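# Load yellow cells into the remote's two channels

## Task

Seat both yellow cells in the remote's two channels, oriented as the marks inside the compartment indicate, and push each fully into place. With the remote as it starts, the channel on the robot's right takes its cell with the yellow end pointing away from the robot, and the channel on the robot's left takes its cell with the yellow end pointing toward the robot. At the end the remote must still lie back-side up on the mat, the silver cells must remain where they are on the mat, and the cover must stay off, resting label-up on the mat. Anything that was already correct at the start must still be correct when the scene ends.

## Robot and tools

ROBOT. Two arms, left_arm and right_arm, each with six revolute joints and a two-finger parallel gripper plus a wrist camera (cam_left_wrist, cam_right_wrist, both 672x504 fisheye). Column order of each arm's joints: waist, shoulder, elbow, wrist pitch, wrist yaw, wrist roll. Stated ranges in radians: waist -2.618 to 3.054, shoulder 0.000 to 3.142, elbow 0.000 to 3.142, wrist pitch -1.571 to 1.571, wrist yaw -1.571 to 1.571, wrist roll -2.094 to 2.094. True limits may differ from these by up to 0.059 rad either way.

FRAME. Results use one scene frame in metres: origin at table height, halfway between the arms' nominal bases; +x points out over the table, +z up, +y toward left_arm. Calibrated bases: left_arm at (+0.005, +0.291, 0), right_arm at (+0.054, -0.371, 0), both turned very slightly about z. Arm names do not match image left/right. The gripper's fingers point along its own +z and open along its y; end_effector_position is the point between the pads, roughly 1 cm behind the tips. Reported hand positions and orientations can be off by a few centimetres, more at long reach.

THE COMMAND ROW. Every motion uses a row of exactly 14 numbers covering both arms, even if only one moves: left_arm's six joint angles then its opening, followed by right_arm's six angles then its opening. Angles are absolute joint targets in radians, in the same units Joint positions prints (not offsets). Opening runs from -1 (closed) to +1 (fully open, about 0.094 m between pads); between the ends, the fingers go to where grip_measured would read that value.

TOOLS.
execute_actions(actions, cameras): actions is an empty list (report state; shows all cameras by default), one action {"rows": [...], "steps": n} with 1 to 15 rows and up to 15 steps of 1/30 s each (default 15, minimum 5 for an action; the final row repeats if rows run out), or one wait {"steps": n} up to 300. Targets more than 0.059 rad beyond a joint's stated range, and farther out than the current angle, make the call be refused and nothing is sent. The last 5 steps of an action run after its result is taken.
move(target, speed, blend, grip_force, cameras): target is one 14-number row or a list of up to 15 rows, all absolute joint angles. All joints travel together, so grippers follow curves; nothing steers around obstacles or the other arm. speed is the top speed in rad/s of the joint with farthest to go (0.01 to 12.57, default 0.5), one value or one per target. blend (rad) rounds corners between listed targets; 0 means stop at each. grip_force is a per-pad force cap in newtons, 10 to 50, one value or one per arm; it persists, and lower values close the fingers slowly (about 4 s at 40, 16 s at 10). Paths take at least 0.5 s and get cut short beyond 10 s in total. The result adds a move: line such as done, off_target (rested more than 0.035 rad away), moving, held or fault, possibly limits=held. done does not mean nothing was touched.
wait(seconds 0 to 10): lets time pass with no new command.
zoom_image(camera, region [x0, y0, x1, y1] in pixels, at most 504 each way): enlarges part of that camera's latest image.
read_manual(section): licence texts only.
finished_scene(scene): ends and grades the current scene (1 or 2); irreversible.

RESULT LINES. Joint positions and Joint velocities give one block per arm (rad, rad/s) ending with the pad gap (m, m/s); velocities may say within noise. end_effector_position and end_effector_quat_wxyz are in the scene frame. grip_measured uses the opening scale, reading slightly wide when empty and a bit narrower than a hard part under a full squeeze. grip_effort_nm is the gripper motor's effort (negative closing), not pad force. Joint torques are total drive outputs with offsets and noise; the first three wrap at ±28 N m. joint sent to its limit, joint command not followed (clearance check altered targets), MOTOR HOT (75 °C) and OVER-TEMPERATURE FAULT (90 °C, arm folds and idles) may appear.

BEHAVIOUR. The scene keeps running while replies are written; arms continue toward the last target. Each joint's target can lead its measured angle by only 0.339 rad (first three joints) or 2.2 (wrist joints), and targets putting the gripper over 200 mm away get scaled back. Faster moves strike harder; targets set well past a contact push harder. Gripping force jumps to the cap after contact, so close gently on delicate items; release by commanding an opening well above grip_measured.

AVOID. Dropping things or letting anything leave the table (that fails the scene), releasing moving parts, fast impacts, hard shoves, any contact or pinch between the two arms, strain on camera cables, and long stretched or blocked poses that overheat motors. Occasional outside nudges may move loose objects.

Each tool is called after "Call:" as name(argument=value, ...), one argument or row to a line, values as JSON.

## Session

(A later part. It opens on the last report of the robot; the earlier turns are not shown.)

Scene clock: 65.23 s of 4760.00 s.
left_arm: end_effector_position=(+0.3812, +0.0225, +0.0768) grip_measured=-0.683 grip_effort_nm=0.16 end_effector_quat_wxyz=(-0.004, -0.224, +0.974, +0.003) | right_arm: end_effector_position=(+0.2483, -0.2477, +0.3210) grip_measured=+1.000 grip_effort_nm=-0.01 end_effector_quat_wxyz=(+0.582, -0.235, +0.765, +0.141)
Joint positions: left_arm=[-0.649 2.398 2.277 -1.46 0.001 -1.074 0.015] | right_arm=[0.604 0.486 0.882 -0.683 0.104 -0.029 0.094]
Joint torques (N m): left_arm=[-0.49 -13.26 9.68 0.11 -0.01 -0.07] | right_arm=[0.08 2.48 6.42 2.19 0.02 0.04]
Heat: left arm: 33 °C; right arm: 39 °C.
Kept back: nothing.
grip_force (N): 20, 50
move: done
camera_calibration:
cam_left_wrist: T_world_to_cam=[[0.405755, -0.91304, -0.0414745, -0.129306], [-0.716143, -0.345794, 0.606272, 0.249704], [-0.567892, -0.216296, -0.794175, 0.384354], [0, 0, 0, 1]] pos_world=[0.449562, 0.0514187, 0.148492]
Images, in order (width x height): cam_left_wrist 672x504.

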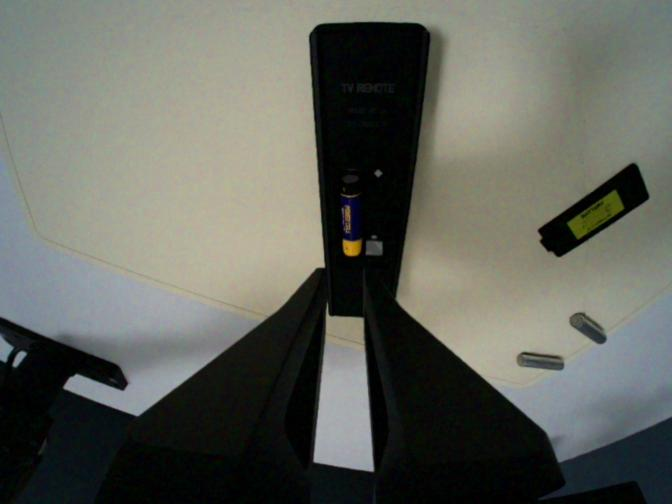

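Call:
move(
  target=[
    [-0.657,2.40,2.28,-1.46,0.0,-1.082,-1,0.604,0.486,0.882,-0.683,0.104,-0.029,1],
    [-0.657,2.395,2.125,-1.300,0.0,-1.082,-1,0.604,0.486,0.882,-0.683,0.104,-0.029,1],
  ],
  speed=0.3,
  cameras=["cam_left_wrist"],
)

Call:
zoom_image(
  camera="cam_left_wrist",
  region=[260, 140, 440, 320],
)

Scene clock: 70.20 s of 4760.00 s.
left_arm: end_effector_position=(+0.3834, +0.0209, +0.0407) grip_measured=-0.986 grip_effort_nm=-0.47 end_effector_quat_wxyz=(-0.003, -0.224, +0.974, +0.002) | right_arm: end_effector_position=(+0.2483, -0.2477, +0.3210) grip_measured=+1.000 grip_effort_nm=-0.01 end_effector_quat_wxyz=(+0.582, -0.235, +0.765, +0.141)
Joint positions: left_arm=[-0.649 2.398 2.134 -1.313 0.001 -1.074 0.001] | right_arm=[0.604 0.486 0.882 -0.683 0.104 -0.029 0.094]
Joint torques (N m): left_arm=[-0.53 -13.86 6.72 0.4 -0.01 -0.06] | right_arm=[0.08 2.47 6.42 2.19 0.02 0.04]
Heat: left arm: 33 °C; right arm: 39 °C.
Kept back: nothing.
grip_force (N): 20, 50
move: done
camera_calibration:
cam_left_wrist: T_world_to_cam=[[0.405945, -0.9131, -0.0381721, -0.133332], [-0.718012, -0.344496, 0.604798, 0.273357], [-0.565392, -0.218107, -0.795463, 0.355782], [0, 0, 0, 1]] pos_world=[0.451556, 0.0500233, 0.112596]
Images, in order (width x height): cam_left_wrist 672x504.

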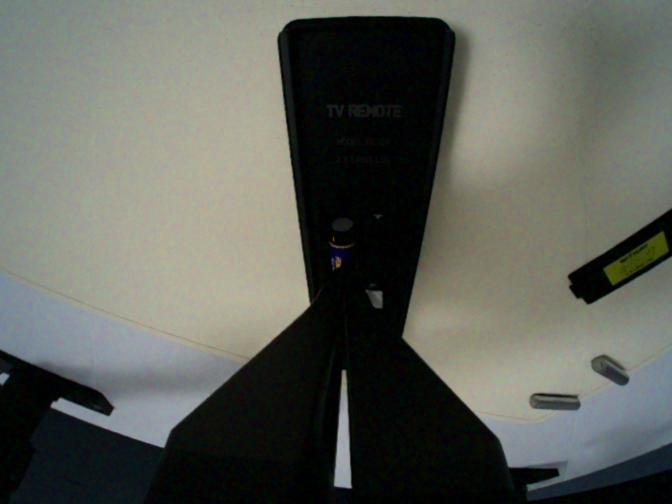

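Scaled by 2.800 from the camera's 672x504 image, which has a finer 960x720 frame.

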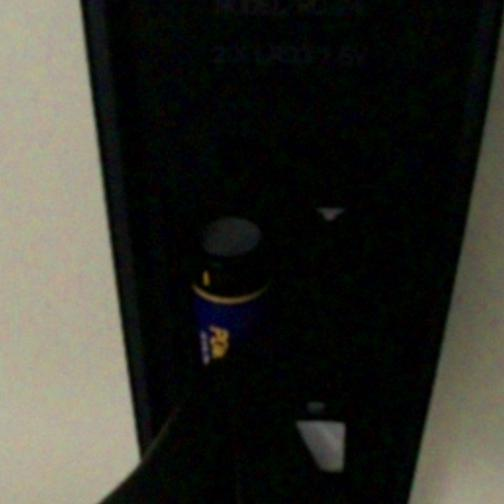

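Call:
move(
  target=[-0.657,2.40,2.105,-1.280,0.0,-1.082,-1,0.604,0.486,0.882,-0.683,0.104,-0.029,1],
  speed=0.12,
)

Call:
move(
  target=[-0.657,2.405,2.085,-1.262,0.0,-1.082,-1,0.604,0.486,0.882,-0.683,0.104,-0.029,1],
  speed=0.12,
)

Call:
move(
  target=[-0.657,2.415,2.067,-1.245,0.0,-1.082,-1,0.604,0.486,0.882,-0.683,0.104,-0.029,1],
  speed=0.12,
)

Scene clock: 71.13 s of 4760.00 s.
left_arm: end_effector_position=(+0.3836, +0.0208, +0.0371) grip_measured=-0.986 grip_effort_nm=-0.47 end_effector_quat_wxyz=(-0.002, -0.224, +0.974, +0.001) | right_arm: end_effector_position=(+0.2483, -0.2477, +0.3210) grip_measured=+1.000 grip_effort_nm=-0.01 end_effector_quat_wxyz=(+0.582, -0.235, +0.765, +0.141)
Joint positions: left_arm=[-0.649 2.398 2.12 -1.297 0.001 -1.074 0.001] | right_arm=[0.604 0.486 0.882 -0.683 0.104 -0.029 0.094]
Joint torques (N m): left_arm=[-0.61 -13.41 6.12 0.47 0.01 -0.05] | right_arm=[0.09 2.48 6.42 2.18 0.02 0.04]
Heat: left arm: 33 °C; right arm: 39 °C.
Kept back: nothing.
grip_force (N): 20, 50
move: done

Scene clock: 71.83 s of 4760.00 s.
left_arm: end_effector_position=(+0.3835, +0.0208, +0.0358) grip_measured=-0.986 grip_effort_nm=-0.47 end_effector_quat_wxyz=(-0.002, -0.224, +0.974, +0.001) | right_arm: end_effector_position=(+0.2483, -0.2477, +0.3210) grip_measured=+1.000 grip_effort_nm=-0.01 end_effector_quat_wxyz=(+0.582, -0.235, +0.765, +0.141)
Joint positions: left_arm=[-0.649 2.398 2.114 -1.292 0.002 -1.074 0.001] | right_arm=[0.604 0.486 0.882 -0.683 0.104 -0.029 0.094]
Joint torques (N m): left_arm=[-0.55 -12.92 4.83 0.58 -0.01 -0.07] | right_arm=[0.08 2.47 6.42 2.19 0.02 0.03]
Heat: left arm: 33 °C; right arm: 39 °C.
Kept back: nothing.
grip_force (N): 20, 50
move: done

Scene clock: 72.53 s of 4760.00 s.
left_arm: end_effector_position=(+0.3834, +0.0209, +0.0350) grip_measured=-0.986 grip_effort_nm=-0.47 end_effector_quat_wxyz=(-0.002, -0.224, +0.974, +0.001) | right_arm: end_effector_position=(+0.2483, -0.2477, +0.3210) grip_measured=+1.000 grip_effort_nm=-0.01 end_effector_quat_wxyz=(+0.582, -0.235, +0.765, +0.141)
Joint positions: left_arm=[-0.649 2.395 2.106 -1.285 0.002 -1.074 0.001] | right_arm=[0.604 0.486 0.882 -0.683 0.104 -0.029 0.094]
Joint torques (N m): left_arm=[-0.59 -11.67 3.86 0.69 -0.01 -0.07] | right_arm=[0.08 2.48 6.42 2.19 0.02 0.04]
Heat: left arm: 33 °C; right arm: 39 °C.
Kept back: nothing.
grip_force (N): 20, 50
move: off_target (left_arm); left_arm: the wrist pitch is farthest, 0.040 rad from its target

Call:
move(
  target=[-0.657,2.43,2.045,-1.225,0.0,-1.082,-1,0.604,0.486,0.882,-0.683,0.104,-0.029,1],
  speed=0.12,
  cameras=["cam_left_wrist"],
)

Call:
zoom_image(
  camera="cam_left_wrist",
  region=[260, 140, 440, 320],
)

Scene clock: 73.47 s of 4760.00 s.
left_arm: end_effector_position=(+0.3832, +0.0210, +0.0346) grip_measured=-0.986 grip_effort_nm=-0.47 end_effector_quat_wxyz=(+0.000, -0.225, +0.974, -0.001) | right_arm: end_effector_position=(+0.2483, -0.2477, +0.3210) grip_measured=+1.000 grip_effort_nm=-0.01 end_effector_quat_wxyz=(+0.582, -0.235, +0.765, +0.141)
Joint positions: left_arm=[-0.649 2.389 2.093 -1.274 0.002 -1.074 0.001] | right_arm=[0.604 0.486 0.882 -0.683 0.104 -0.029 0.094]
Joint torques (N m): left_arm=[-0.64 -9.91 3 0.8 -0.02 -0.07] | right_arm=[0.09 2.48 6.42 2.18 0.02 0.04]
Heat: left arm: 33 °C; right arm: 39 °C.
Kept back: nothing.
grip_force (N): 20, 50
move: off_target (left_arm); left_arm: the wrist pitch is farthest, 0.049 rad from its target
camera_calibration:
cam_left_wrist: T_world_to_cam=[[0.406456, -0.913118, -0.0317592, -0.133846], [-0.721263, -0.342006, 0.602338, 0.278167], [-0.560867, -0.221917, -0.797609, 0.349298], [0, 0, 0, 1]] pos_world=[0.450944, 0.050433, 0.106802]
Images, in order (width x height): cam_left_wrist 672x504.

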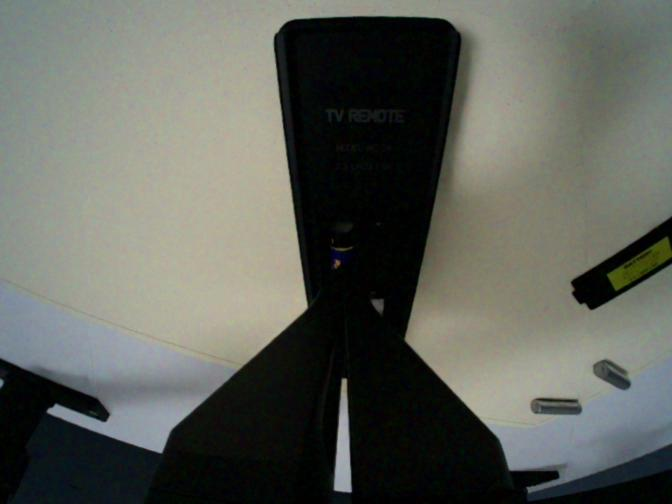

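Scaled by 2.800 from the camera's 672x504 image, which has a finer 960x720 frame.

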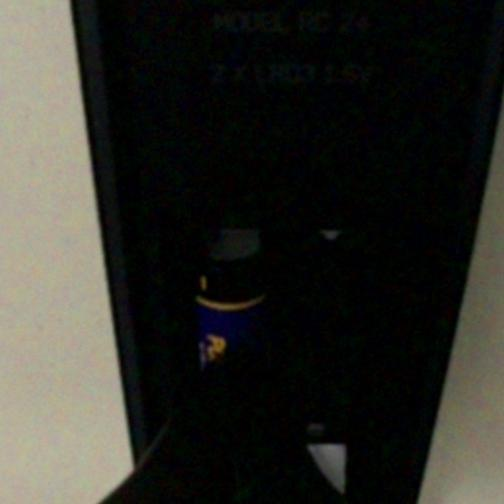

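Call:
move(
  target=[
    [-0.657,2.40,2.17,-1.345,0.0,-1.082,-1,0.604,0.486,0.882,-0.683,0.104,-0.029,1],
    [-0.621,2.44,2.192,-1.344,0.0,-1.06,-1,0.604,0.486,0.882,-0.683,0.104,-0.029,1],
    [-0.623,2.44,2.13,-1.285,0.0,-1.06,-1,0.604,0.486,0.882,-0.683,0.104,-0.029,1],
  ],
  speed=0.2,
  blend=[0.01,0,0],
  cameras=["cam_left_wrist"],
)

Call:
zoom_image(
  camera="cam_left_wrist",
  region=[260, 140, 440, 320],
)

Scene clock: 75.73 s of 4760.00 s.
left_arm: end_effector_position=(+0.3937, +0.0290, +0.0361) grip_measured=-0.986 grip_effort_nm=-0.47 end_effector_quat_wxyz=(-0.002, -0.234, +0.972, +0.001) | right_arm: end_effector_position=(+0.2483, -0.2477, +0.3210) grip_measured=+1.000 grip_effort_nm=-0.01 end_effector_quat_wxyz=(+0.582, -0.235, +0.765, +0.141)
Joint positions: left_arm=[-0.622 2.417 2.149 -1.307 0.002 -1.065 0.001] | right_arm=[0.604 0.486 0.882 -0.683 0.104 -0.029 0.094]
Joint torques (N m): left_arm=[-0.14 -11.62 5.75 0.51 -0.01 0.07] | right_arm=[0.08 2.48 6.41 2.18 0.02 0.04]
Heat: left arm: 33 °C; right arm: 40 °C.
Kept back: nothing.
grip_force (N): 20, 50
move: done
camera_calibration:
cam_left_wrist: T_world_to_cam=[[0.422923, -0.905446, -0.0360969, -0.1372], [-0.712141, -0.356738, 0.604643, 0.284343], [-0.560349, -0.230011, -0.795678, 0.358028], [0, 0, 0, 1]] pos_world=[0.461138, 0.0595594, 0.107997]
Images, in order (width x height): cam_left_wrist 672x504.

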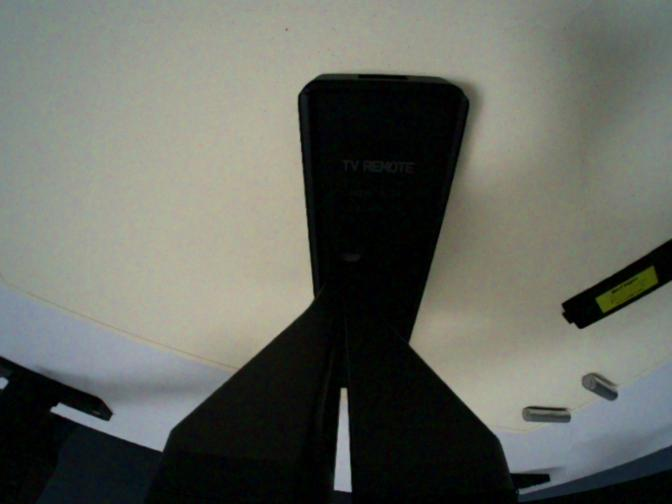

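Scaled by 2.800 from the camera's 672x504 image, which has a finer 960x720 frame.

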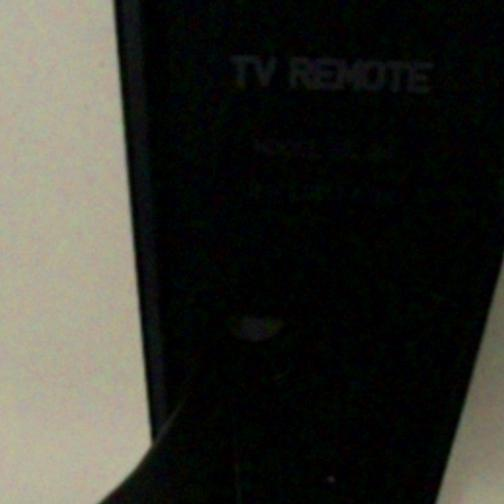

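Call:
move(
  target=[
    [-0.623,2.46,2.19,-1.325,0.0,-1.06,-1,0.604,0.486,0.882,-0.683,0.104,-0.029,1],
    [-0.639,2.46,2.19,-1.325,0.0,-1.07,-1,0.604,0.486,0.882,-0.683,0.104,-0.029,1],
    [-0.639,2.46,2.135,-1.275,0.0,-1.07,-1,0.604,0.486,0.882,-0.683,0.104,-0.029,1],
  ],
  speed=0.15,
  cameras=["cam_left_wrist"],
)

Call:
zoom_image(
  camera="cam_left_wrist",
  region=[260, 140, 440, 320],
)

Scene clock: 77.93 s of 4760.00 s.
left_arm: end_effector_position=(+0.3935, +0.0250, +0.0355) grip_measured=-0.986 grip_effort_nm=-0.47 end_effector_quat_wxyz=(-0.002, -0.230, +0.973, +0.000) | right_arm: end_effector_position=(+0.2483, -0.2477, +0.3210) grip_measured=+1.000 grip_effort_nm=-0.01 end_effector_quat_wxyz=(+0.582, -0.235, +0.765, +0.141)
Joint positions: left_arm=[-0.63 2.427 2.164 -1.311 0.002 -1.065 0.001] | right_arm=[0.604 0.486 0.882 -0.683 0.104 -0.029 0.094]
Joint torques (N m): left_arm=[-0.8 -10.88 4.7 0.67 -0.02 -0.04] | right_arm=[0.08 2.47 6.42 2.18 0.02 0.04]
Heat: left arm: 33 °C; right arm: 40 °C.
Kept back: nothing.
grip_force (N): 20, 50
move: off_target (left_arm); left_arm: the wrist pitch is farthest, 0.036 rad from its target
camera_calibration:
cam_left_wrist: T_world_to_cam=[[0.416383, -0.908524, -0.0347861, -0.138168], [-0.715434, -0.351019, 0.604103, 0.284335], [-0.561052, -0.226651, -0.796147, 0.356808], [0, 0, 0, 1]] pos_world=[0.461142, 0.0551485, 0.107498]
Images, in order (width x height): cam_left_wrist 672x504.

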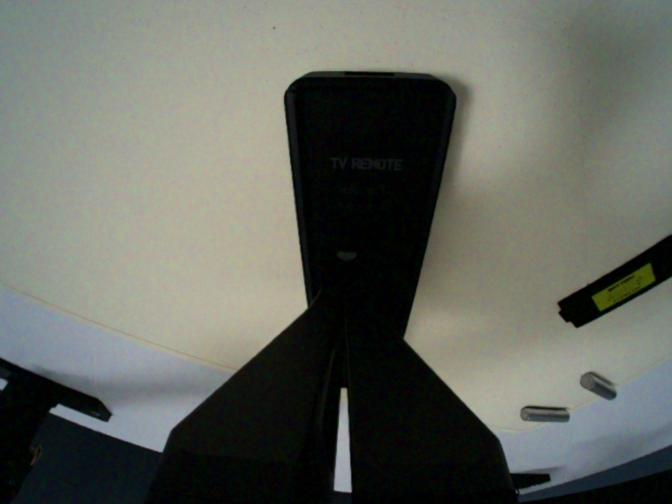

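Scaled by 2.800 from the camera's 672x504 image, which has a finer 960x720 frame.

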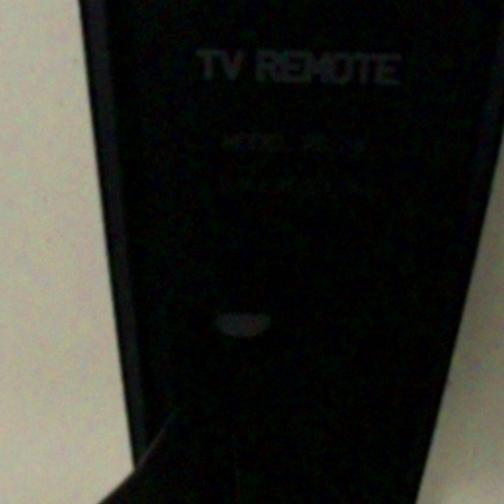

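Call:
move(
  target=[-0.639,2.465,2.115,-1.255,0.0,-1.07,-1,0.604,0.486,0.882,-0.683,0.104,-0.029,1],
  speed=0.12,
)

Call:
move(
  target=[-0.639,2.47,2.09,-1.235,0.0,-1.07,-1,0.604,0.486,0.882,-0.683,0.104,-0.029,1],
  speed=0.12,
  cameras=["cam_left_wrist"],
)

Call:
zoom_image(
  camera="cam_left_wrist",
  region=[260, 140, 440, 320],
)

Scene clock: 78.87 s of 4760.00 s.
left_arm: end_effector_position=(+0.3938, +0.0248, +0.0346) grip_measured=-0.986 grip_effort_nm=-0.47 end_effector_quat_wxyz=(-0.001, -0.230, +0.973, +0.000) | right_arm: end_effector_position=(+0.2483, -0.2477, +0.3210) grip_measured=+1.000 grip_effort_nm=-0.01 end_effector_quat_wxyz=(+0.582, -0.235, +0.765, +0.141)
Joint positions: left_arm=[-0.63 2.427 2.161 -1.306 0.002 -1.065 0.001] | right_arm=[0.604 0.486 0.882 -0.683 0.104 -0.029 0.094]
Joint torques (N m): left_arm=[-0.75 -10.36 3.3 0.83 -0.02 -0.05] | right_arm=[0.08 2.48 6.42 2.19 0.02 0.04]
Heat: left arm: 33 °C; right arm: 40 °C.
Kept back: nothing.
grip_force (N): 20, 50
move: off_target (left_arm); left_arm: the wrist pitch is farthest, 0.051 rad from its target

Scene clock: 79.57 s of 4760.00 s.
left_arm: end_effector_position=(+0.3937, +0.0249, +0.0343) grip_measured=-0.986 grip_effort_nm=-0.47 end_effector_quat_wxyz=(+0.001, -0.230, +0.973, -0.003) | right_arm: end_effector_position=(+0.2483, -0.2477, +0.3210) grip_measured=+1.000 grip_effort_nm=-0.01 end_effector_quat_wxyz=(+0.582, -0.235, +0.765, +0.141)
Joint positions: left_arm=[-0.63 2.417 2.143 -1.291 0.002 -1.065 0.001] | right_arm=[0.604 0.486 0.882 -0.683 0.104 -0.029 0.094]
Joint torques (N m): left_arm=[-0.84 -9.05 2.65 0.9 -0.02 -0.03] | right_arm=[0.08 2.47 6.42 2.19 0.02 0.04]
Heat: left arm: 33 °C; right arm: 40 °C.
Kept back: nothing.
grip_force (N): 20, 50
move: off_target (left_arm); left_arm: the wrist pitch is farthest, 0.056 rad from its target
camera_calibration:
cam_left_wrist: T_world_to_cam=[[0.416635, -0.908645, -0.0279268, -0.13881], [-0.719415, -0.348337, 0.600919, 0.286714], [-0.55575, -0.230273, -0.798822, 0.353989], [0, 0, 0, 1]] pos_world=[0.460828, 0.0552576, 0.106606]
Images, in order (width x height): cam_left_wrist 672x504.

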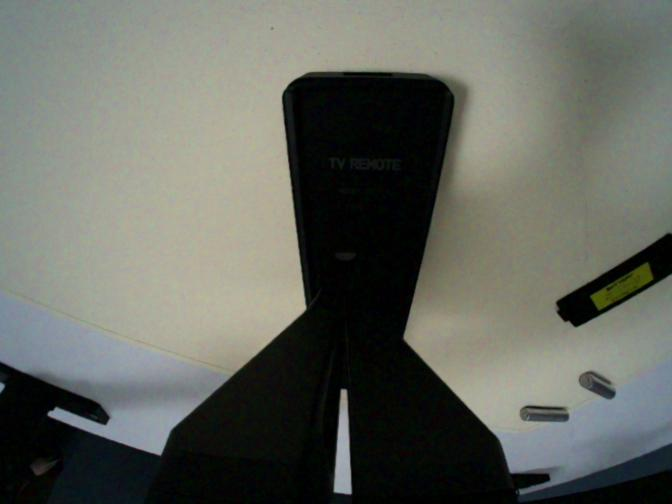

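Scaled by 2.800 from the camera's 672x504 image, which has a finer 960x720 frame.

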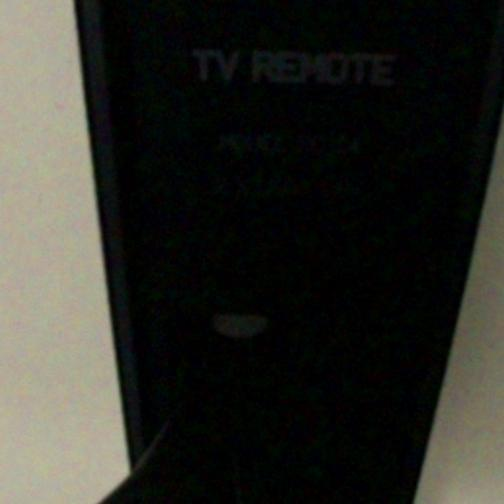

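Call:
move(
  target=[
    [-0.634,2.42,2.20,-1.36,0.0,-1.07,-1,0.604,0.486,0.882,-0.683,0.104,-0.029,1],
    [-0.634,2.40,2.32,-1.50,0.0,-1.0,-1,0.604,0.486,0.882,-0.683,0.104,-0.029,1],
    [-0.3,2.1,1.95,-1.42,0.0,-0.4,-1,0.604,0.486,0.882,-0.683,0.104,-0.029,1],
    [0.018,1.82,1.366,-1.106,0.0,0.315,-0.3,0.604,0.486,0.882,-0.683,0.104,-0.029,1],
  ],
  speed=[0.3,0.6,0.9,0.8],
  blend=[0.02,0.06,0.1,0],
  cameras=["cam_left_wrist"],
)

Call:
zoom_image(
  camera="cam_left_wrist",
  region=[240, 160, 460, 340],
)

Scene clock: 83.37 s of 4760.00 s.
left_arm: end_effector_position=(+0.3359, +0.3060, +0.0628) grip_measured=-0.303 grip_effort_nm=0.16 end_effector_quat_wxyz=(-0.013, +0.131, +0.991, -0.003) | right_arm: end_effector_position=(+0.2483, -0.2477, +0.3210) grip_measured=+1.000 grip_effort_nm=-0.01 end_effector_quat_wxyz=(+0.582, -0.235, +0.765, +0.141)
Joint positions: left_arm=[0.016 1.851 1.375 -1.122 0.002 0.307 0.033] | right_arm=[0.604 0.486 0.882 -0.683 0.104 -0.029 0.094]
Joint torques (N m): left_arm=[0.1 -11.73 6.45 0.38 -0.01 0.1] | right_arm=[0.08 2.48 6.42 2.18 0.02 0.03]
Heat: left arm: 33 °C; right arm: 40 °C.
Kept back: nothing.
grip_force (N): 20, 50
move: done
camera_calibration:
cam_left_wrist: T_world_to_cam=[[-0.293069, -0.955818, -0.0228443, 0.394117], [-0.753035, 0.216039, 0.621503, 0.163291], [-0.589108, 0.199346, -0.783079, 0.288141], [0, 0, 0, 1]] pos_world=[0.408214, 0.283987, 0.133155]
Images, in order (width x height): cam_left_wrist 672x504.

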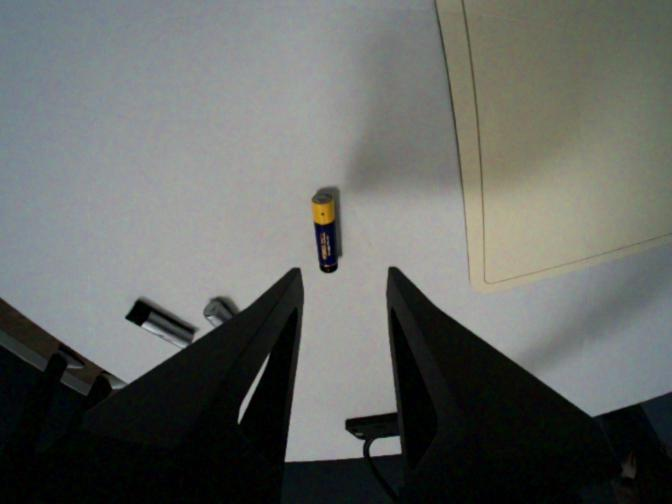

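Scaled by 2.291 from the camera's 672x504 image, which has a finer 960x720 frame.

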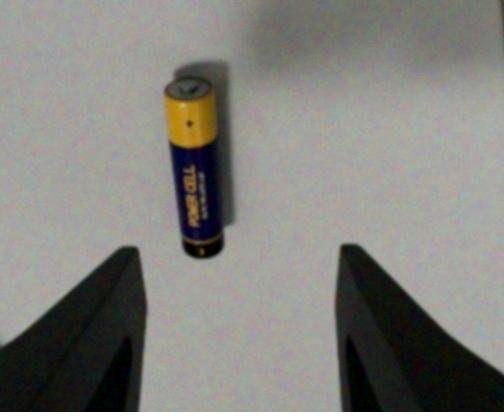

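Call:
move(
  target=[0.062,1.866,1.198,-0.912,0.0,0.342,-0.5,0.604,0.486,0.882,-0.683,0.104,-0.029,1],
  speed=0.35,
  cameras=["cam_left_wrist"],
)

Call:
zoom_image(
  camera="cam_left_wrist",
  region=[240, 180, 460, 340],
)

Scene clock: 84.90 s of 4760.00 s.
left_arm: end_effector_position=(+0.3275, +0.3189, +0.0224) grip_measured=-0.497 grip_effort_nm=-0.15 end_effector_quat_wxyz=(-0.001, +0.124, +0.992, -0.001) | right_arm: end_effector_position=(+0.2483, -0.2477, +0.3210) grip_measured=+1.000 grip_effort_nm=-0.01 end_effector_quat_wxyz=(+0.582, -0.235, +0.765, +0.141)
Joint positions: left_arm=[0.057 1.851 1.206 -0.929 0.002 0.334 0.024] | right_arm=[0.604 0.486 0.882 -0.683 0.104 -0.029 0.094]
Joint torques (N m): left_arm=[0.35 -7.13 6.22 0.44 0 0.11] | right_arm=[0.08 2.48 6.42 2.19 0.02 0.04]
Heat: left arm: 33 °C; right arm: 40 °C.
Kept back: nothing.
grip_force (N): 20, 50
move: done
camera_calibration:
cam_left_wrist: T_world_to_cam=[[-0.278881, -0.959833, -0.030767, 0.399855], [-0.770753, 0.204602, 0.603389, 0.189094], [-0.572858, 0.191987, -0.796853, 0.246337], [0, 0, 0, 1]] pos_world=[0.398373, 0.297812, 0.0944996]
Images, in order (width x height): cam_left_wrist 672x504.

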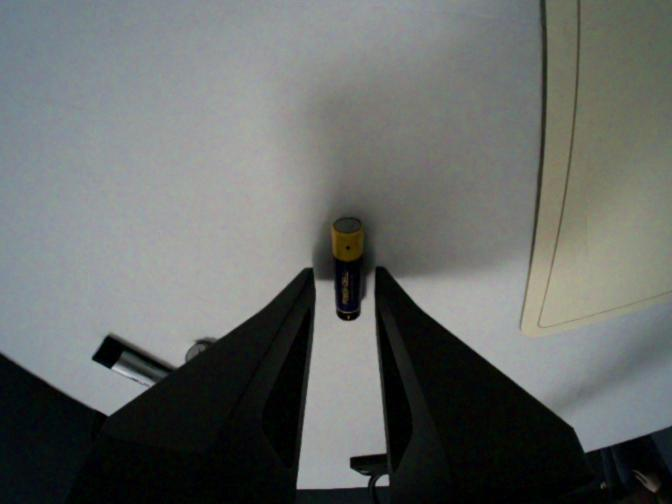

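Scaled by 2.291 from the camera's 672x504 image, which has a finer 960x720 frame.

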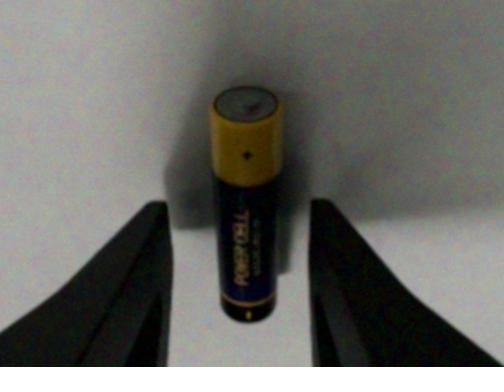

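Call:
move(
  target=[0.062,1.886,1.238,-0.903,0.0,0.342,-0.55,0.604,0.486,0.882,-0.683,0.104,-0.029,1],
  speed=0.1,
  cameras=["cam_left_wrist"],
)

Call:
zoom_image(
  camera="cam_left_wrist",
  region=[240, 180, 460, 340],
)

Scene clock: 85.97 s of 4760.00 s.
left_arm: end_effector_position=(+0.3313, +0.3192, +0.0190) grip_measured=-0.547 grip_effort_nm=-0.15 end_effector_quat_wxyz=(-0.001, +0.124, +0.992, -0.001) | right_arm: end_effector_position=(+0.2483, -0.2477, +0.3210) grip_measured=+1.000 grip_effort_nm=-0.01 end_effector_quat_wxyz=(+0.582, -0.235, +0.765, +0.141)
Joint positions: left_arm=[0.057 1.869 1.214 -0.919 0.002 0.334 0.021] | right_arm=[0.604 0.486 0.882 -0.683 0.104 -0.029 0.094]
Joint torques (N m): left_arm=[0.39 -7.13 9.32 0.45 0.01 0.1] | right_arm=[0.08 2.48 6.42 2.18 0.02 0.04]
Heat: left arm: 33 °C; right arm: 40 °C.
Kept back: nothing.
grip_force (N): 20, 50
move: done
camera_calibration:
cam_left_wrist: T_world_to_cam=[[-0.279274, -0.95971, -0.0310403, 0.40112], [-0.771153, 0.204908, 0.602773, 0.19408], [-0.572127, 0.192276, -0.797309, 0.245371], [0, 0, 0, 1]] pos_world=[0.402071, 0.298011, 0.0911011]
Images, in order (width x height): cam_left_wrist 672x504.

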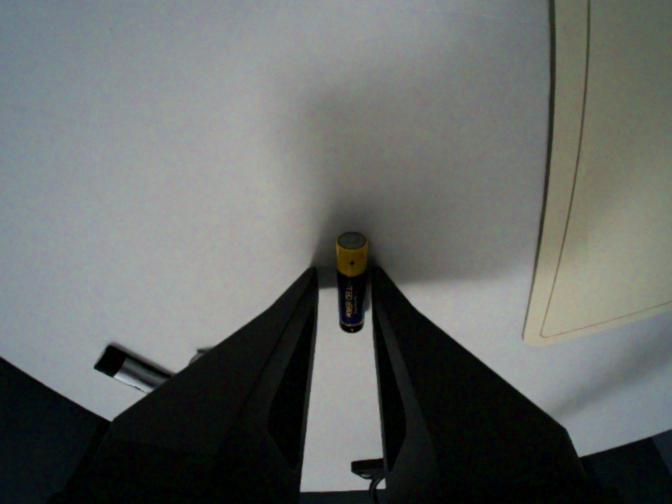

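Scaled by 2.291 from the camera's 672x504 image, which has a finer 960x720 frame.

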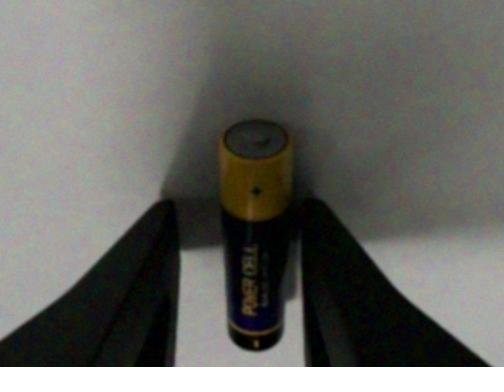

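Call:
move(
  target=[0.062,1.886,1.238,-0.903,0.0,0.342,-0.9,0.604,0.486,0.882,-0.683,0.104,-0.029,1],
  speed=0.1,
  cameras=["cam_left_wrist"],
)

Call:
zoom_image(
  camera="cam_left_wrist",
  region=[240, 180, 460, 340],
)

Scene clock: 87.40 s of 4760.00 s.
left_arm: end_effector_position=(+0.3313, +0.3192, +0.0190) grip_measured=-0.771 grip_effort_nm=-0.45 end_effector_quat_wxyz=(-0.001, +0.124, +0.992, -0.001) | right_arm: end_effector_position=(+0.2483, -0.2477, +0.3210) grip_measured=+1.000 grip_effort_nm=-0.01 end_effector_quat_wxyz=(+0.582, -0.235, +0.765, +0.141)
Joint positions: left_arm=[0.057 1.869 1.214 -0.919 0.002 0.334 0.011] | right_arm=[0.604 0.486 0.882 -0.683 0.104 -0.029 0.094]
Joint torques (N m): left_arm=[0.44 -7.21 9.35 0.44 -0.02 0.11] | right_arm=[0.08 2.48 6.42 2.19 0.02 0.03]
Heat: left arm: 32 °C; right arm: 40 °C.
Kept back: nothing.
grip_force (N): 20, 50
move: done
camera_calibration:
cam_left_wrist: T_world_to_cam=[[-0.279274, -0.95971, -0.0310403, 0.40112], [-0.771153, 0.204908, 0.602773, 0.19408], [-0.572127, 0.192276, -0.797309, 0.245371], [0, 0, 0, 1]] pos_world=[0.402071, 0.298011, 0.0911011]
Images, in order (width x height): cam_left_wrist 672x504.

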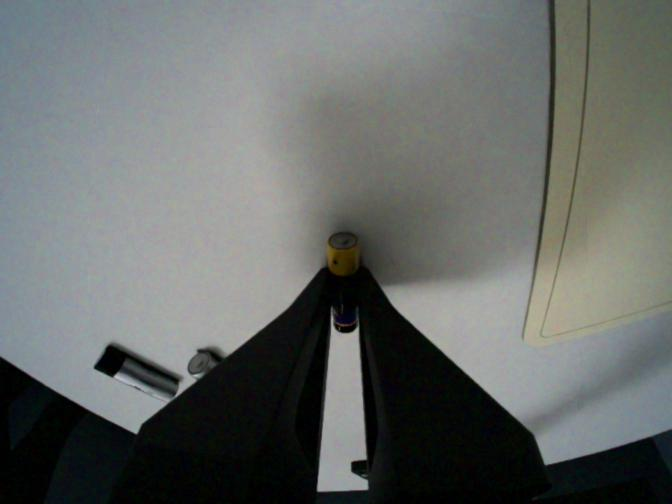

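Scaled by 2.291 from the camera's 672x504 image, which has a finer 960x720 frame.

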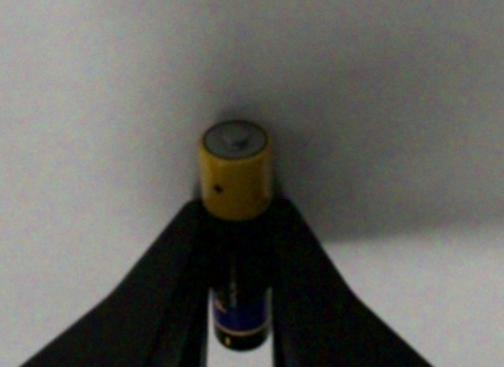

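Call:
move(
  target=[
    [0.057,1.84,1.42,-1.16,0.0,0.334,-0.9,0.604,0.486,0.882,-0.683,0.104,-0.029,1],
    [-0.3,2.1,1.95,-1.42,0.0,-0.4,-0.9,0.604,0.486,0.882,-0.683,0.104,-0.029,1],
    [-0.667,2.495,2.378,-1.468,0.0,-1.085,-0.9,0.604,0.486,0.882,-0.683,0.104,-0.029,1],
  ],
  speed=[0.5,0.9,0.7],
  blend=[0.06,0.1,0],
  cameras=["cam_left_wrist"],
)

Call:
zoom_image(
  camera="cam_left_wrist",
  region=[240, 140, 440, 320],
)

Scene clock: 90.83 s of 4760.00 s.
left_arm: end_effector_position=(+0.3862, +0.0046, +0.0615) grip_measured=-0.772 grip_effort_nm=-0.47 end_effector_quat_wxyz=(-0.002, -0.214, +0.977, +0.000) | right_arm: end_effector_position=(+0.2483, -0.2477, +0.3210) grip_measured=+1.000 grip_effort_nm=-0.01 end_effector_quat_wxyz=(+0.582, -0.235, +0.765, +0.141)
Joint positions: left_arm=[-0.673 2.474 2.352 -1.453 0.003 -1.075 0.011] | right_arm=[0.604 0.486 0.882 -0.683 0.104 -0.029 0.094]
Joint torques (N m): left_arm=[0.49 -12.12 9.92 0.13 -0.04 -0.05] | right_arm=[0.08 2.48 6.42 2.18 0.02 0.04]
Motor temperatures (°C): left_arm=[25 32 33 24 23 23 28] | right_arm=[26 23 30 41 23 25 22]
Heat: left arm: 33 °C; right arm: 41 °C.
Kept back: nothing.
grip_force (N): 20, 50
move: done
camera_calibration:
cam_left_wrist: T_world_to_cam=[[0.385974, -0.92185, -0.0348918, -0.140962], [-0.725925, -0.326846, 0.605149, 0.260098], [-0.56926, -0.208243, -0.795348, 0.371802], [0, 0, 0, 1]] pos_world=[0.454871, 0.0324911, 0.133395]
Images, in order (width x height): cam_left_wrist 672x504.

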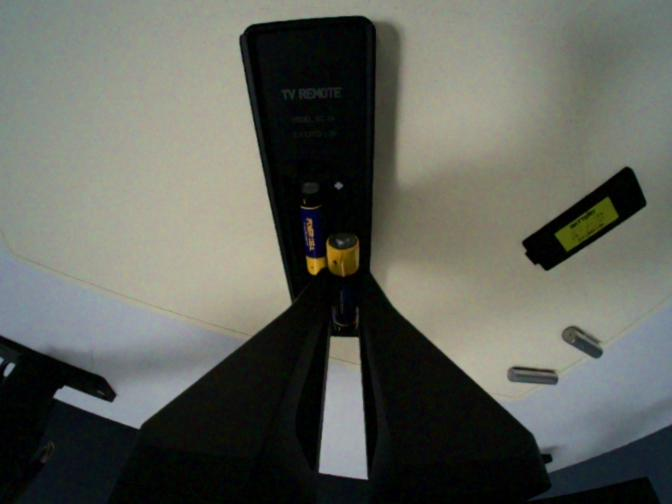

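Scaled by 2.520 from the camera's 672x504 image, which has a finer 960x720 frame.

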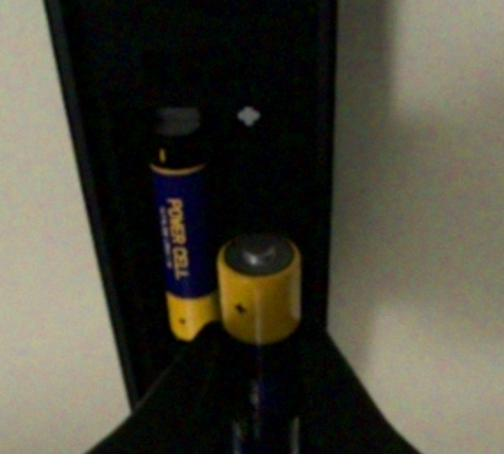

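Call:
move(
  target=[-0.657,2.425,2.25,-1.362,0.0,-1.085,-0.9,0.604,0.486,0.882,-0.683,0.104,-0.029,1],
  speed=0.2,
  cameras=["cam_left_wrist"],
)

Call:
zoom_image(
  camera="cam_left_wrist",
  region=[240, 140, 440, 340],
)

Scene clock: 92.57 s of 4760.00 s.
left_arm: end_effector_position=(+0.3878, +0.0091, +0.0411) grip_measured=-0.772 grip_effort_nm=-0.47 end_effector_quat_wxyz=(-0.005, -0.219, +0.976, +0.003) | right_arm: end_effector_position=(+0.2483, -0.2477, +0.3210) grip_measured=+1.000 grip_effort_nm=-0.01 end_effector_quat_wxyz=(+0.582, -0.235, +0.765, +0.141)
Joint positions: left_arm=[-0.664 2.467 2.259 -1.375 0.003 -1.076 0.011] | right_arm=[0.604 0.486 0.882 -0.683 0.104 -0.029 0.094]
Joint torques (N m): left_arm=[0.47 -17.99 6.67 0.4 -0.01 -0.07] | right_arm=[0.08 2.48 6.41 2.18 0.02 0.04]
Heat: left arm: 33 °C; right arm: 41 °C.
Kept back: nothing.
grip_force (N): 20, 50
move: off_target (left_arm); left_arm: the shoulder is farthest, 0.042 rad from its target
camera_calibration:
cam_left_wrist: T_world_to_cam=[[0.395248, -0.91762, -0.0418751, -0.141463], [-0.718615, -0.337282, 0.60814, 0.272258], [-0.572165, -0.210274, -0.792725, 0.358488], [0, 0, 0, 1]] pos_world=[0.456676, 0.0373997, 0.112688]
Images, in order (width x height): cam_left_wrist 672x504.

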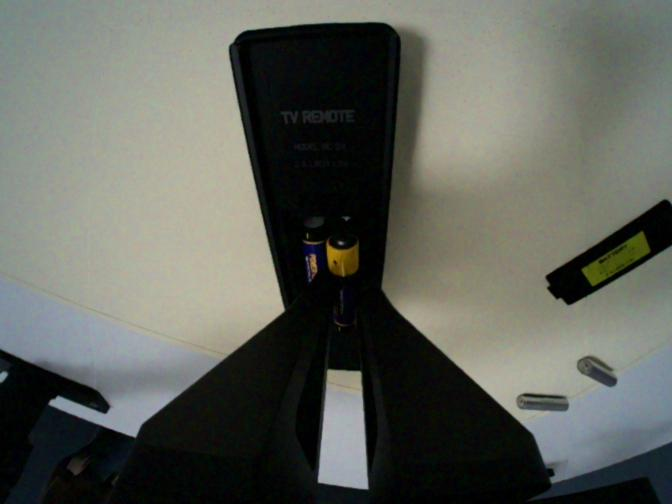

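Scaled by 2.520 from the camera's 672x504 image, which has a finer 960x720 frame.

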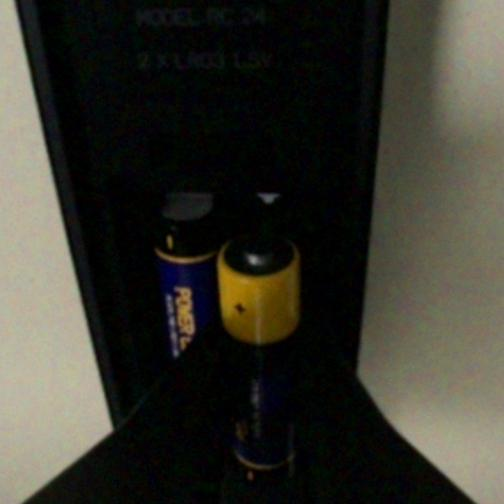

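Call:
move(
  target=[-0.657,2.425,2.241,-1.353,0.0,-1.085,-0.9,0.604,0.486,0.882,-0.683,0.104,-0.029,1],
  speed=0.1,
  cameras=["cam_left_wrist"],
)

Call:
zoom_image(
  camera="cam_left_wrist",
  region=[240, 140, 440, 340],
)

Scene clock: 93.63 s of 4760.00 s.
left_arm: end_effector_position=(+0.3885, +0.0086, +0.0404) grip_measured=-0.772 grip_effort_nm=-0.47 end_effector_quat_wxyz=(-0.004, -0.219, +0.976, +0.002) | right_arm: end_effector_position=(+0.2483, -0.2477, +0.3210) grip_measured=+1.000 grip_effort_nm=-0.01 end_effector_quat_wxyz=(+0.582, -0.235, +0.765, +0.141)
Joint positions: left_arm=[-0.664 2.465 2.253 -1.366 0.003 -1.076 0.011] | right_arm=[0.604 0.486 0.882 -0.683 0.104 -0.029 0.094]
Joint torques (N m): left_arm=[0.44 -17.78 6.37 0.4 -0.01 -0.08] | right_arm=[0.08 2.48 6.42 2.18 0.02 0.04]
Heat: left arm: 33 °C; right arm: 41 °C.
Kept back: nothing.
grip_force (N): 20, 50
move: off_target (left_arm); left_arm: the shoulder is farthest, 0.040 rad from its target
camera_calibration:
cam_left_wrist: T_world_to_cam=[[0.395382, -0.917736, -0.0378609, -0.142508], [-0.720837, -0.335572, 0.606453, 0.273851], [-0.569269, -0.212489, -0.794217, 0.357163], [0, 0, 0, 1]] pos_world=[0.457069, 0.0370053, 0.112192]
Images, in order (width x height): cam_left_wrist 672x504.

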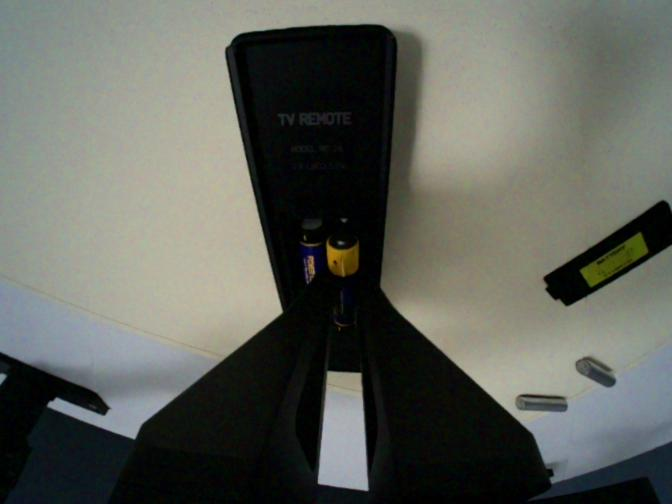

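Scaled by 2.520 from the camera's 672x504 image, which has a finer 960x720 frame.

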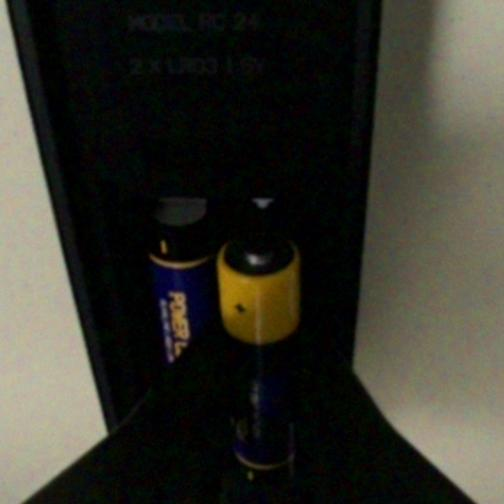

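Call:
move(
  target=[-0.657,2.425,2.241,-1.353,0.0,-1.085,-0.68,0.604,0.486,0.882,-0.683,0.104,-0.029,1],
  speed=0.1,
  cameras=["cam_left_wrist"],
)

Call:
zoom_image(
  camera="cam_left_wrist",
  region=[240, 140, 440, 340],
)

Scene clock: 94.37 s of 4760.00 s.
left_arm: end_effector_position=(+0.3884, +0.0091, +0.0406) grip_measured=-0.683 grip_effort_nm=0.17 end_effector_quat_wxyz=(-0.004, -0.219, +0.976, +0.002) | right_arm: end_effector_position=(+0.2483, -0.2477, +0.3210) grip_measured=+1.000 grip_effort_nm=-0.01 end_effector_quat_wxyz=(+0.582, -0.235, +0.765, +0.141)
Joint positions: left_arm=[-0.663 2.465 2.253 -1.368 0.003 -1.076 0.015] | right_arm=[0.604 0.486 0.882 -0.683 0.104 -0.029 0.094]
Joint torques (N m): left_arm=[0.46 -17.73 6.35 0.4 -0.02 -0.08] | right_arm=[0.08 2.47 6.42 2.18 0.02 0.03]
Heat: left arm: 33 °C; right arm: 41 °C.
Kept back: nothing.
grip_force (N): 20, 50
move: off_target (left_arm); left_arm: the shoulder is farthest, 0.040 rad from its target
camera_calibration:
cam_left_wrist: T_world_to_cam=[[0.396023, -0.917404, -0.0391881, -0.142072], [-0.719852, -0.336673, 0.607013, 0.27345], [-0.570069, -0.212181, -0.793725, 0.357612], [0, 0, 0, 1]] pos_world=[0.456971, 0.0376048, 0.112291]
Images, in order (width x height): cam_left_wrist 672x504.

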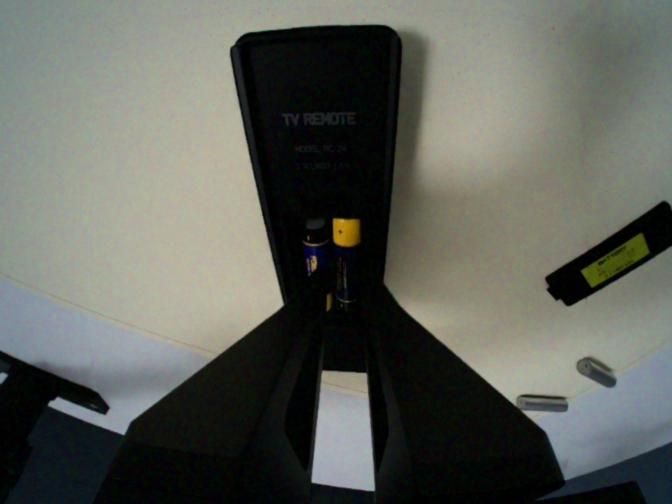

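Scaled by 2.520 from the camera's 672x504 image, which has a finer 960x720 frame.

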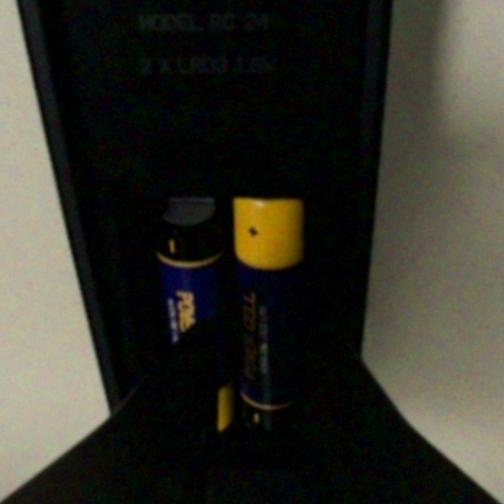

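Call:
move(
  target=[
    [-0.657,2.435,2.32,-1.425,0.0,-1.085,-0.68,0.604,0.486,0.882,-0.683,0.104,-0.029,1],
    [-0.657,2.435,2.39,-1.495,0.0,-1.085,-0.68,0.604,0.486,0.882,-0.683,0.104,-0.029,1],
    [-0.660,2.45,2.39,-1.495,0.0,-1.085,-1,0.604,0.486,0.882,-0.683,0.104,-0.029,1],
    [-0.662,2.455,2.25,-1.36,0.0,-1.085,-1,0.604,0.486,0.882,-0.683,0.104,-0.029,1],
  ],
  speed=[0.2,0.3,0.3,0.3],
  blend=[0.02,0,0,0],
  cameras=["cam_left_wrist"],
)

Call:
zoom_image(
  camera="cam_left_wrist",
  region=[260, 160, 420, 320],
)

Scene clock: 98.93 s of 4760.00 s.
left_arm: end_effector_position=(+0.3884, +0.0091, +0.0419) grip_measured=-0.986 grip_effort_nm=-0.47 end_effector_quat_wxyz=(-0.004, -0.219, +0.976, +0.002) | right_arm: end_effector_position=(+0.2483, -0.2477, +0.3210) grip_measured=+1.000 grip_effort_nm=-0.01 end_effector_quat_wxyz=(+0.582, -0.235, +0.765, +0.141)
Joint positions: left_arm=[-0.663 2.465 2.259 -1.373 0.003 -1.076 0.001] | right_arm=[0.604 0.486 0.882 -0.683 0.104 -0.029 0.094]
Joint torques (N m): left_arm=[0.06 -14.83 6.71 0.4 -0.04 -0.09] | right_arm=[0.08 2.47 6.42 2.19 0.02 0.03]
Heat: left arm: 33 °C; right arm: 41 °C.
Kept back: nothing.
grip_force (N): 20, 50
move: done
camera_calibration:
cam_left_wrist: T_world_to_cam=[[0.396059, -0.917402, -0.0388718, -0.142112], [-0.72003, -0.336563, 0.606862, 0.272827], [-0.569819, -0.212364, -0.793856, 0.358608], [0, 0, 0, 1]] pos_world=[0.45707, 0.0376052, 0.113591]
Images, in order (width x height): cam_left_wrist 672x504.

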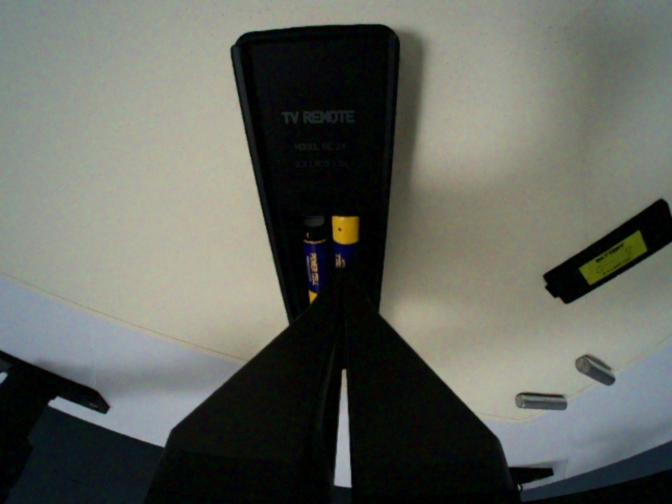

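Scaled by 3.150 from the camera's 672x504 image, which has a finer 960x720 frame.

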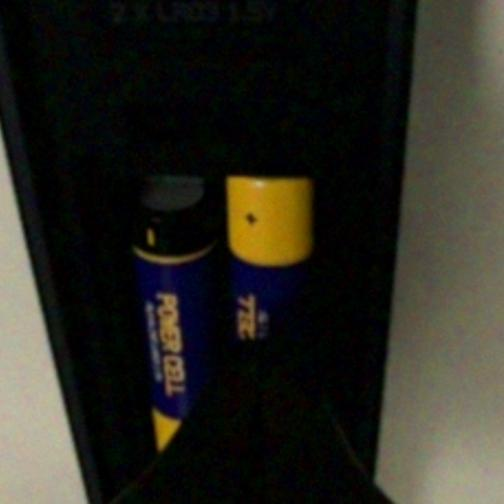

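Call:
move(
  target=[-0.662,2.455,2.225,-1.337,0.0,-1.085,-1,0.604,0.486,0.882,-0.683,0.104,-0.029,1],
  speed=0.12,
)

Call:
move(
  target=[-0.662,2.46,2.20,-1.315,0.0,-1.085,-1,0.604,0.486,0.882,-0.683,0.104,-0.029,1],
  speed=0.12,
)

Call:
move(
  target=[-0.662,2.48,2.175,-1.292,0.0,-1.085,-1,0.604,0.486,0.882,-0.683,0.104,-0.029,1],
  speed=0.12,
)

Call:
move(
  target=[-0.662,2.50,2.15,-1.275,0.0,-1.085,-1,0.604,0.486,0.882,-0.683,0.104,-0.029,1],
  speed=0.12,
  cameras=["cam_left_wrist"],
)

Call:
zoom_image(
  camera="cam_left_wrist",
  region=[260, 160, 420, 320],
)

Scene clock: 99.90 s of 4760.00 s.
left_arm: end_effector_position=(+0.3883, +0.0092, +0.0373) grip_measured=-0.986 grip_effort_nm=-0.47 end_effector_quat_wxyz=(-0.004, -0.219, +0.976, +0.002) | right_arm: end_effector_position=(+0.2483, -0.2477, +0.3210) grip_measured=+1.000 grip_effort_nm=-0.01 end_effector_quat_wxyz=(+0.582, -0.235, +0.765, +0.141)
Joint positions: left_arm=[-0.663 2.465 2.24 -1.355 0.003 -1.076 0.001] | right_arm=[0.604 0.486 0.882 -0.683 0.104 -0.029 0.094]
Joint torques (N m): left_arm=[0.09 -14.93 6.09 0.44 -0.04 -0.08] | right_arm=[0.08 2.48 6.42 2.19 0.02 0.04]
Heat: left arm: 33 °C; right arm: 41 °C.
Kept back: nothing.
grip_force (N): 20, 50
move: done

Scene clock: 100.67 s of 4760.00 s.
left_arm: end_effector_position=(+0.3888, +0.0088, +0.0358) grip_measured=-0.986 grip_effort_nm=-0.47 end_effector_quat_wxyz=(-0.003, -0.219, +0.976, +0.001) | right_arm: end_effector_position=(+0.2483, -0.2477, +0.3210) grip_measured=+1.000 grip_effort_nm=-0.01 end_effector_quat_wxyz=(+0.582, -0.235, +0.765, +0.141)
Joint positions: left_arm=[-0.663 2.462 2.229 -1.342 0.003 -1.076 0.001] | right_arm=[0.604 0.486 0.882 -0.683 0.104 -0.029 0.094]
Joint torques (N m): left_arm=[-0.06 -14.08 4.89 0.54 -0.04 -0.1] | right_arm=[0.08 2.48 6.42 2.18 0.02 0.04]
Heat: left arm: 33 °C; right arm: 41 °C.
Kept back: nothing.
grip_force (N): 20, 50
move: done

Scene clock: 101.37 s of 4760.00 s.
left_arm: end_effector_position=(+0.3888, +0.0088, +0.0353) grip_measured=-0.986 grip_effort_nm=-0.47 end_effector_quat_wxyz=(-0.001, -0.219, +0.976, -0.001) | right_arm: end_effector_position=(+0.2483, -0.2477, +0.3210) grip_measured=+1.000 grip_effort_nm=-0.01 end_effector_quat_wxyz=(+0.582, -0.235, +0.765, +0.141)
Joint positions: left_arm=[-0.663 2.456 2.215 -1.331 0.003 -1.077 0.001] | right_arm=[0.604 0.486 0.882 -0.683 0.104 -0.029 0.094]
Joint torques (N m): left_arm=[0.09 -11.75 3.81 0.69 -0.02 -0.07] | right_arm=[0.08 2.48 6.42 2.18 0.02 0.03]
Heat: left arm: 33 °C; right arm: 41 °C.
Kept back: nothing.
grip_force (N): 20, 50
move: off_target (left_arm); left_arm: the elbow is farthest, 0.040 rad from its target

Scene clock: 102.07 s of 4760.00 s.
left_arm: end_effector_position=(+0.3887, +0.0089, +0.0347) grip_measured=-0.986 grip_effort_nm=-0.47 end_effector_quat_wxyz=(+0.000, -0.219, +0.976, -0.002) | right_arm: end_effector_position=(+0.2483, -0.2477, +0.3210) grip_measured=+1.000 grip_effort_nm=-0.01 end_effector_quat_wxyz=(+0.582, -0.235, +0.765, +0.141)
Joint positions: left_arm=[-0.663 2.45 2.202 -1.32 0.003 -1.077 0.001] | right_arm=[0.604 0.486 0.882 -0.683 0.104 -0.029 0.094]
Joint torques (N m): left_arm=[0.13 -9.42 2.55 0.78 -0.03 -0.06] | right_arm=[0.08 2.47 6.42 2.19 0.02 0.04]
Heat: left arm: 33 °C; right arm: 41 °C.
Kept back: nothing.
grip_force (N): 20, 50
move: off_target (left_arm); left_arm: the elbow is farthest, 0.052 rad from its target
camera_calibration:
cam_left_wrist: T_world_to_cam=[[0.396642, -0.917506, -0.0293029, -0.143299], [-0.725303, -0.332799, 0.602645, 0.279434], [-0.562682, -0.21778, -0.797472, 0.350357], [0, 0, 0, 1]] pos_world=[0.456652, 0.0378189, 0.106801]
Images, in order (width x height): cam_left_wrist 672x504.

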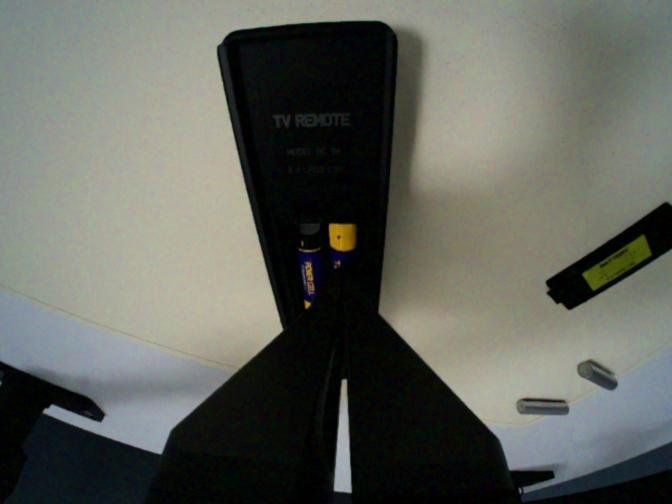

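Scaled by 3.150 from the camera's 672x504 image, which has a finer 960x720 frame.

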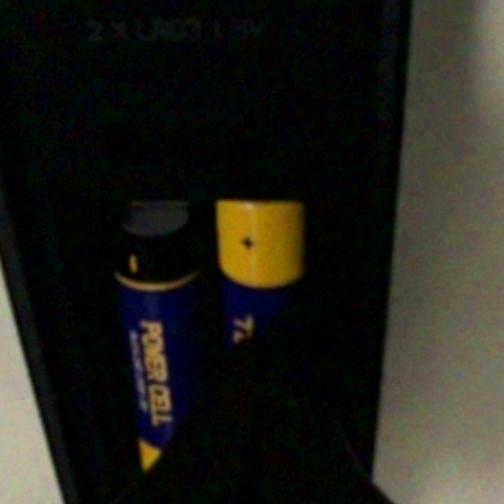

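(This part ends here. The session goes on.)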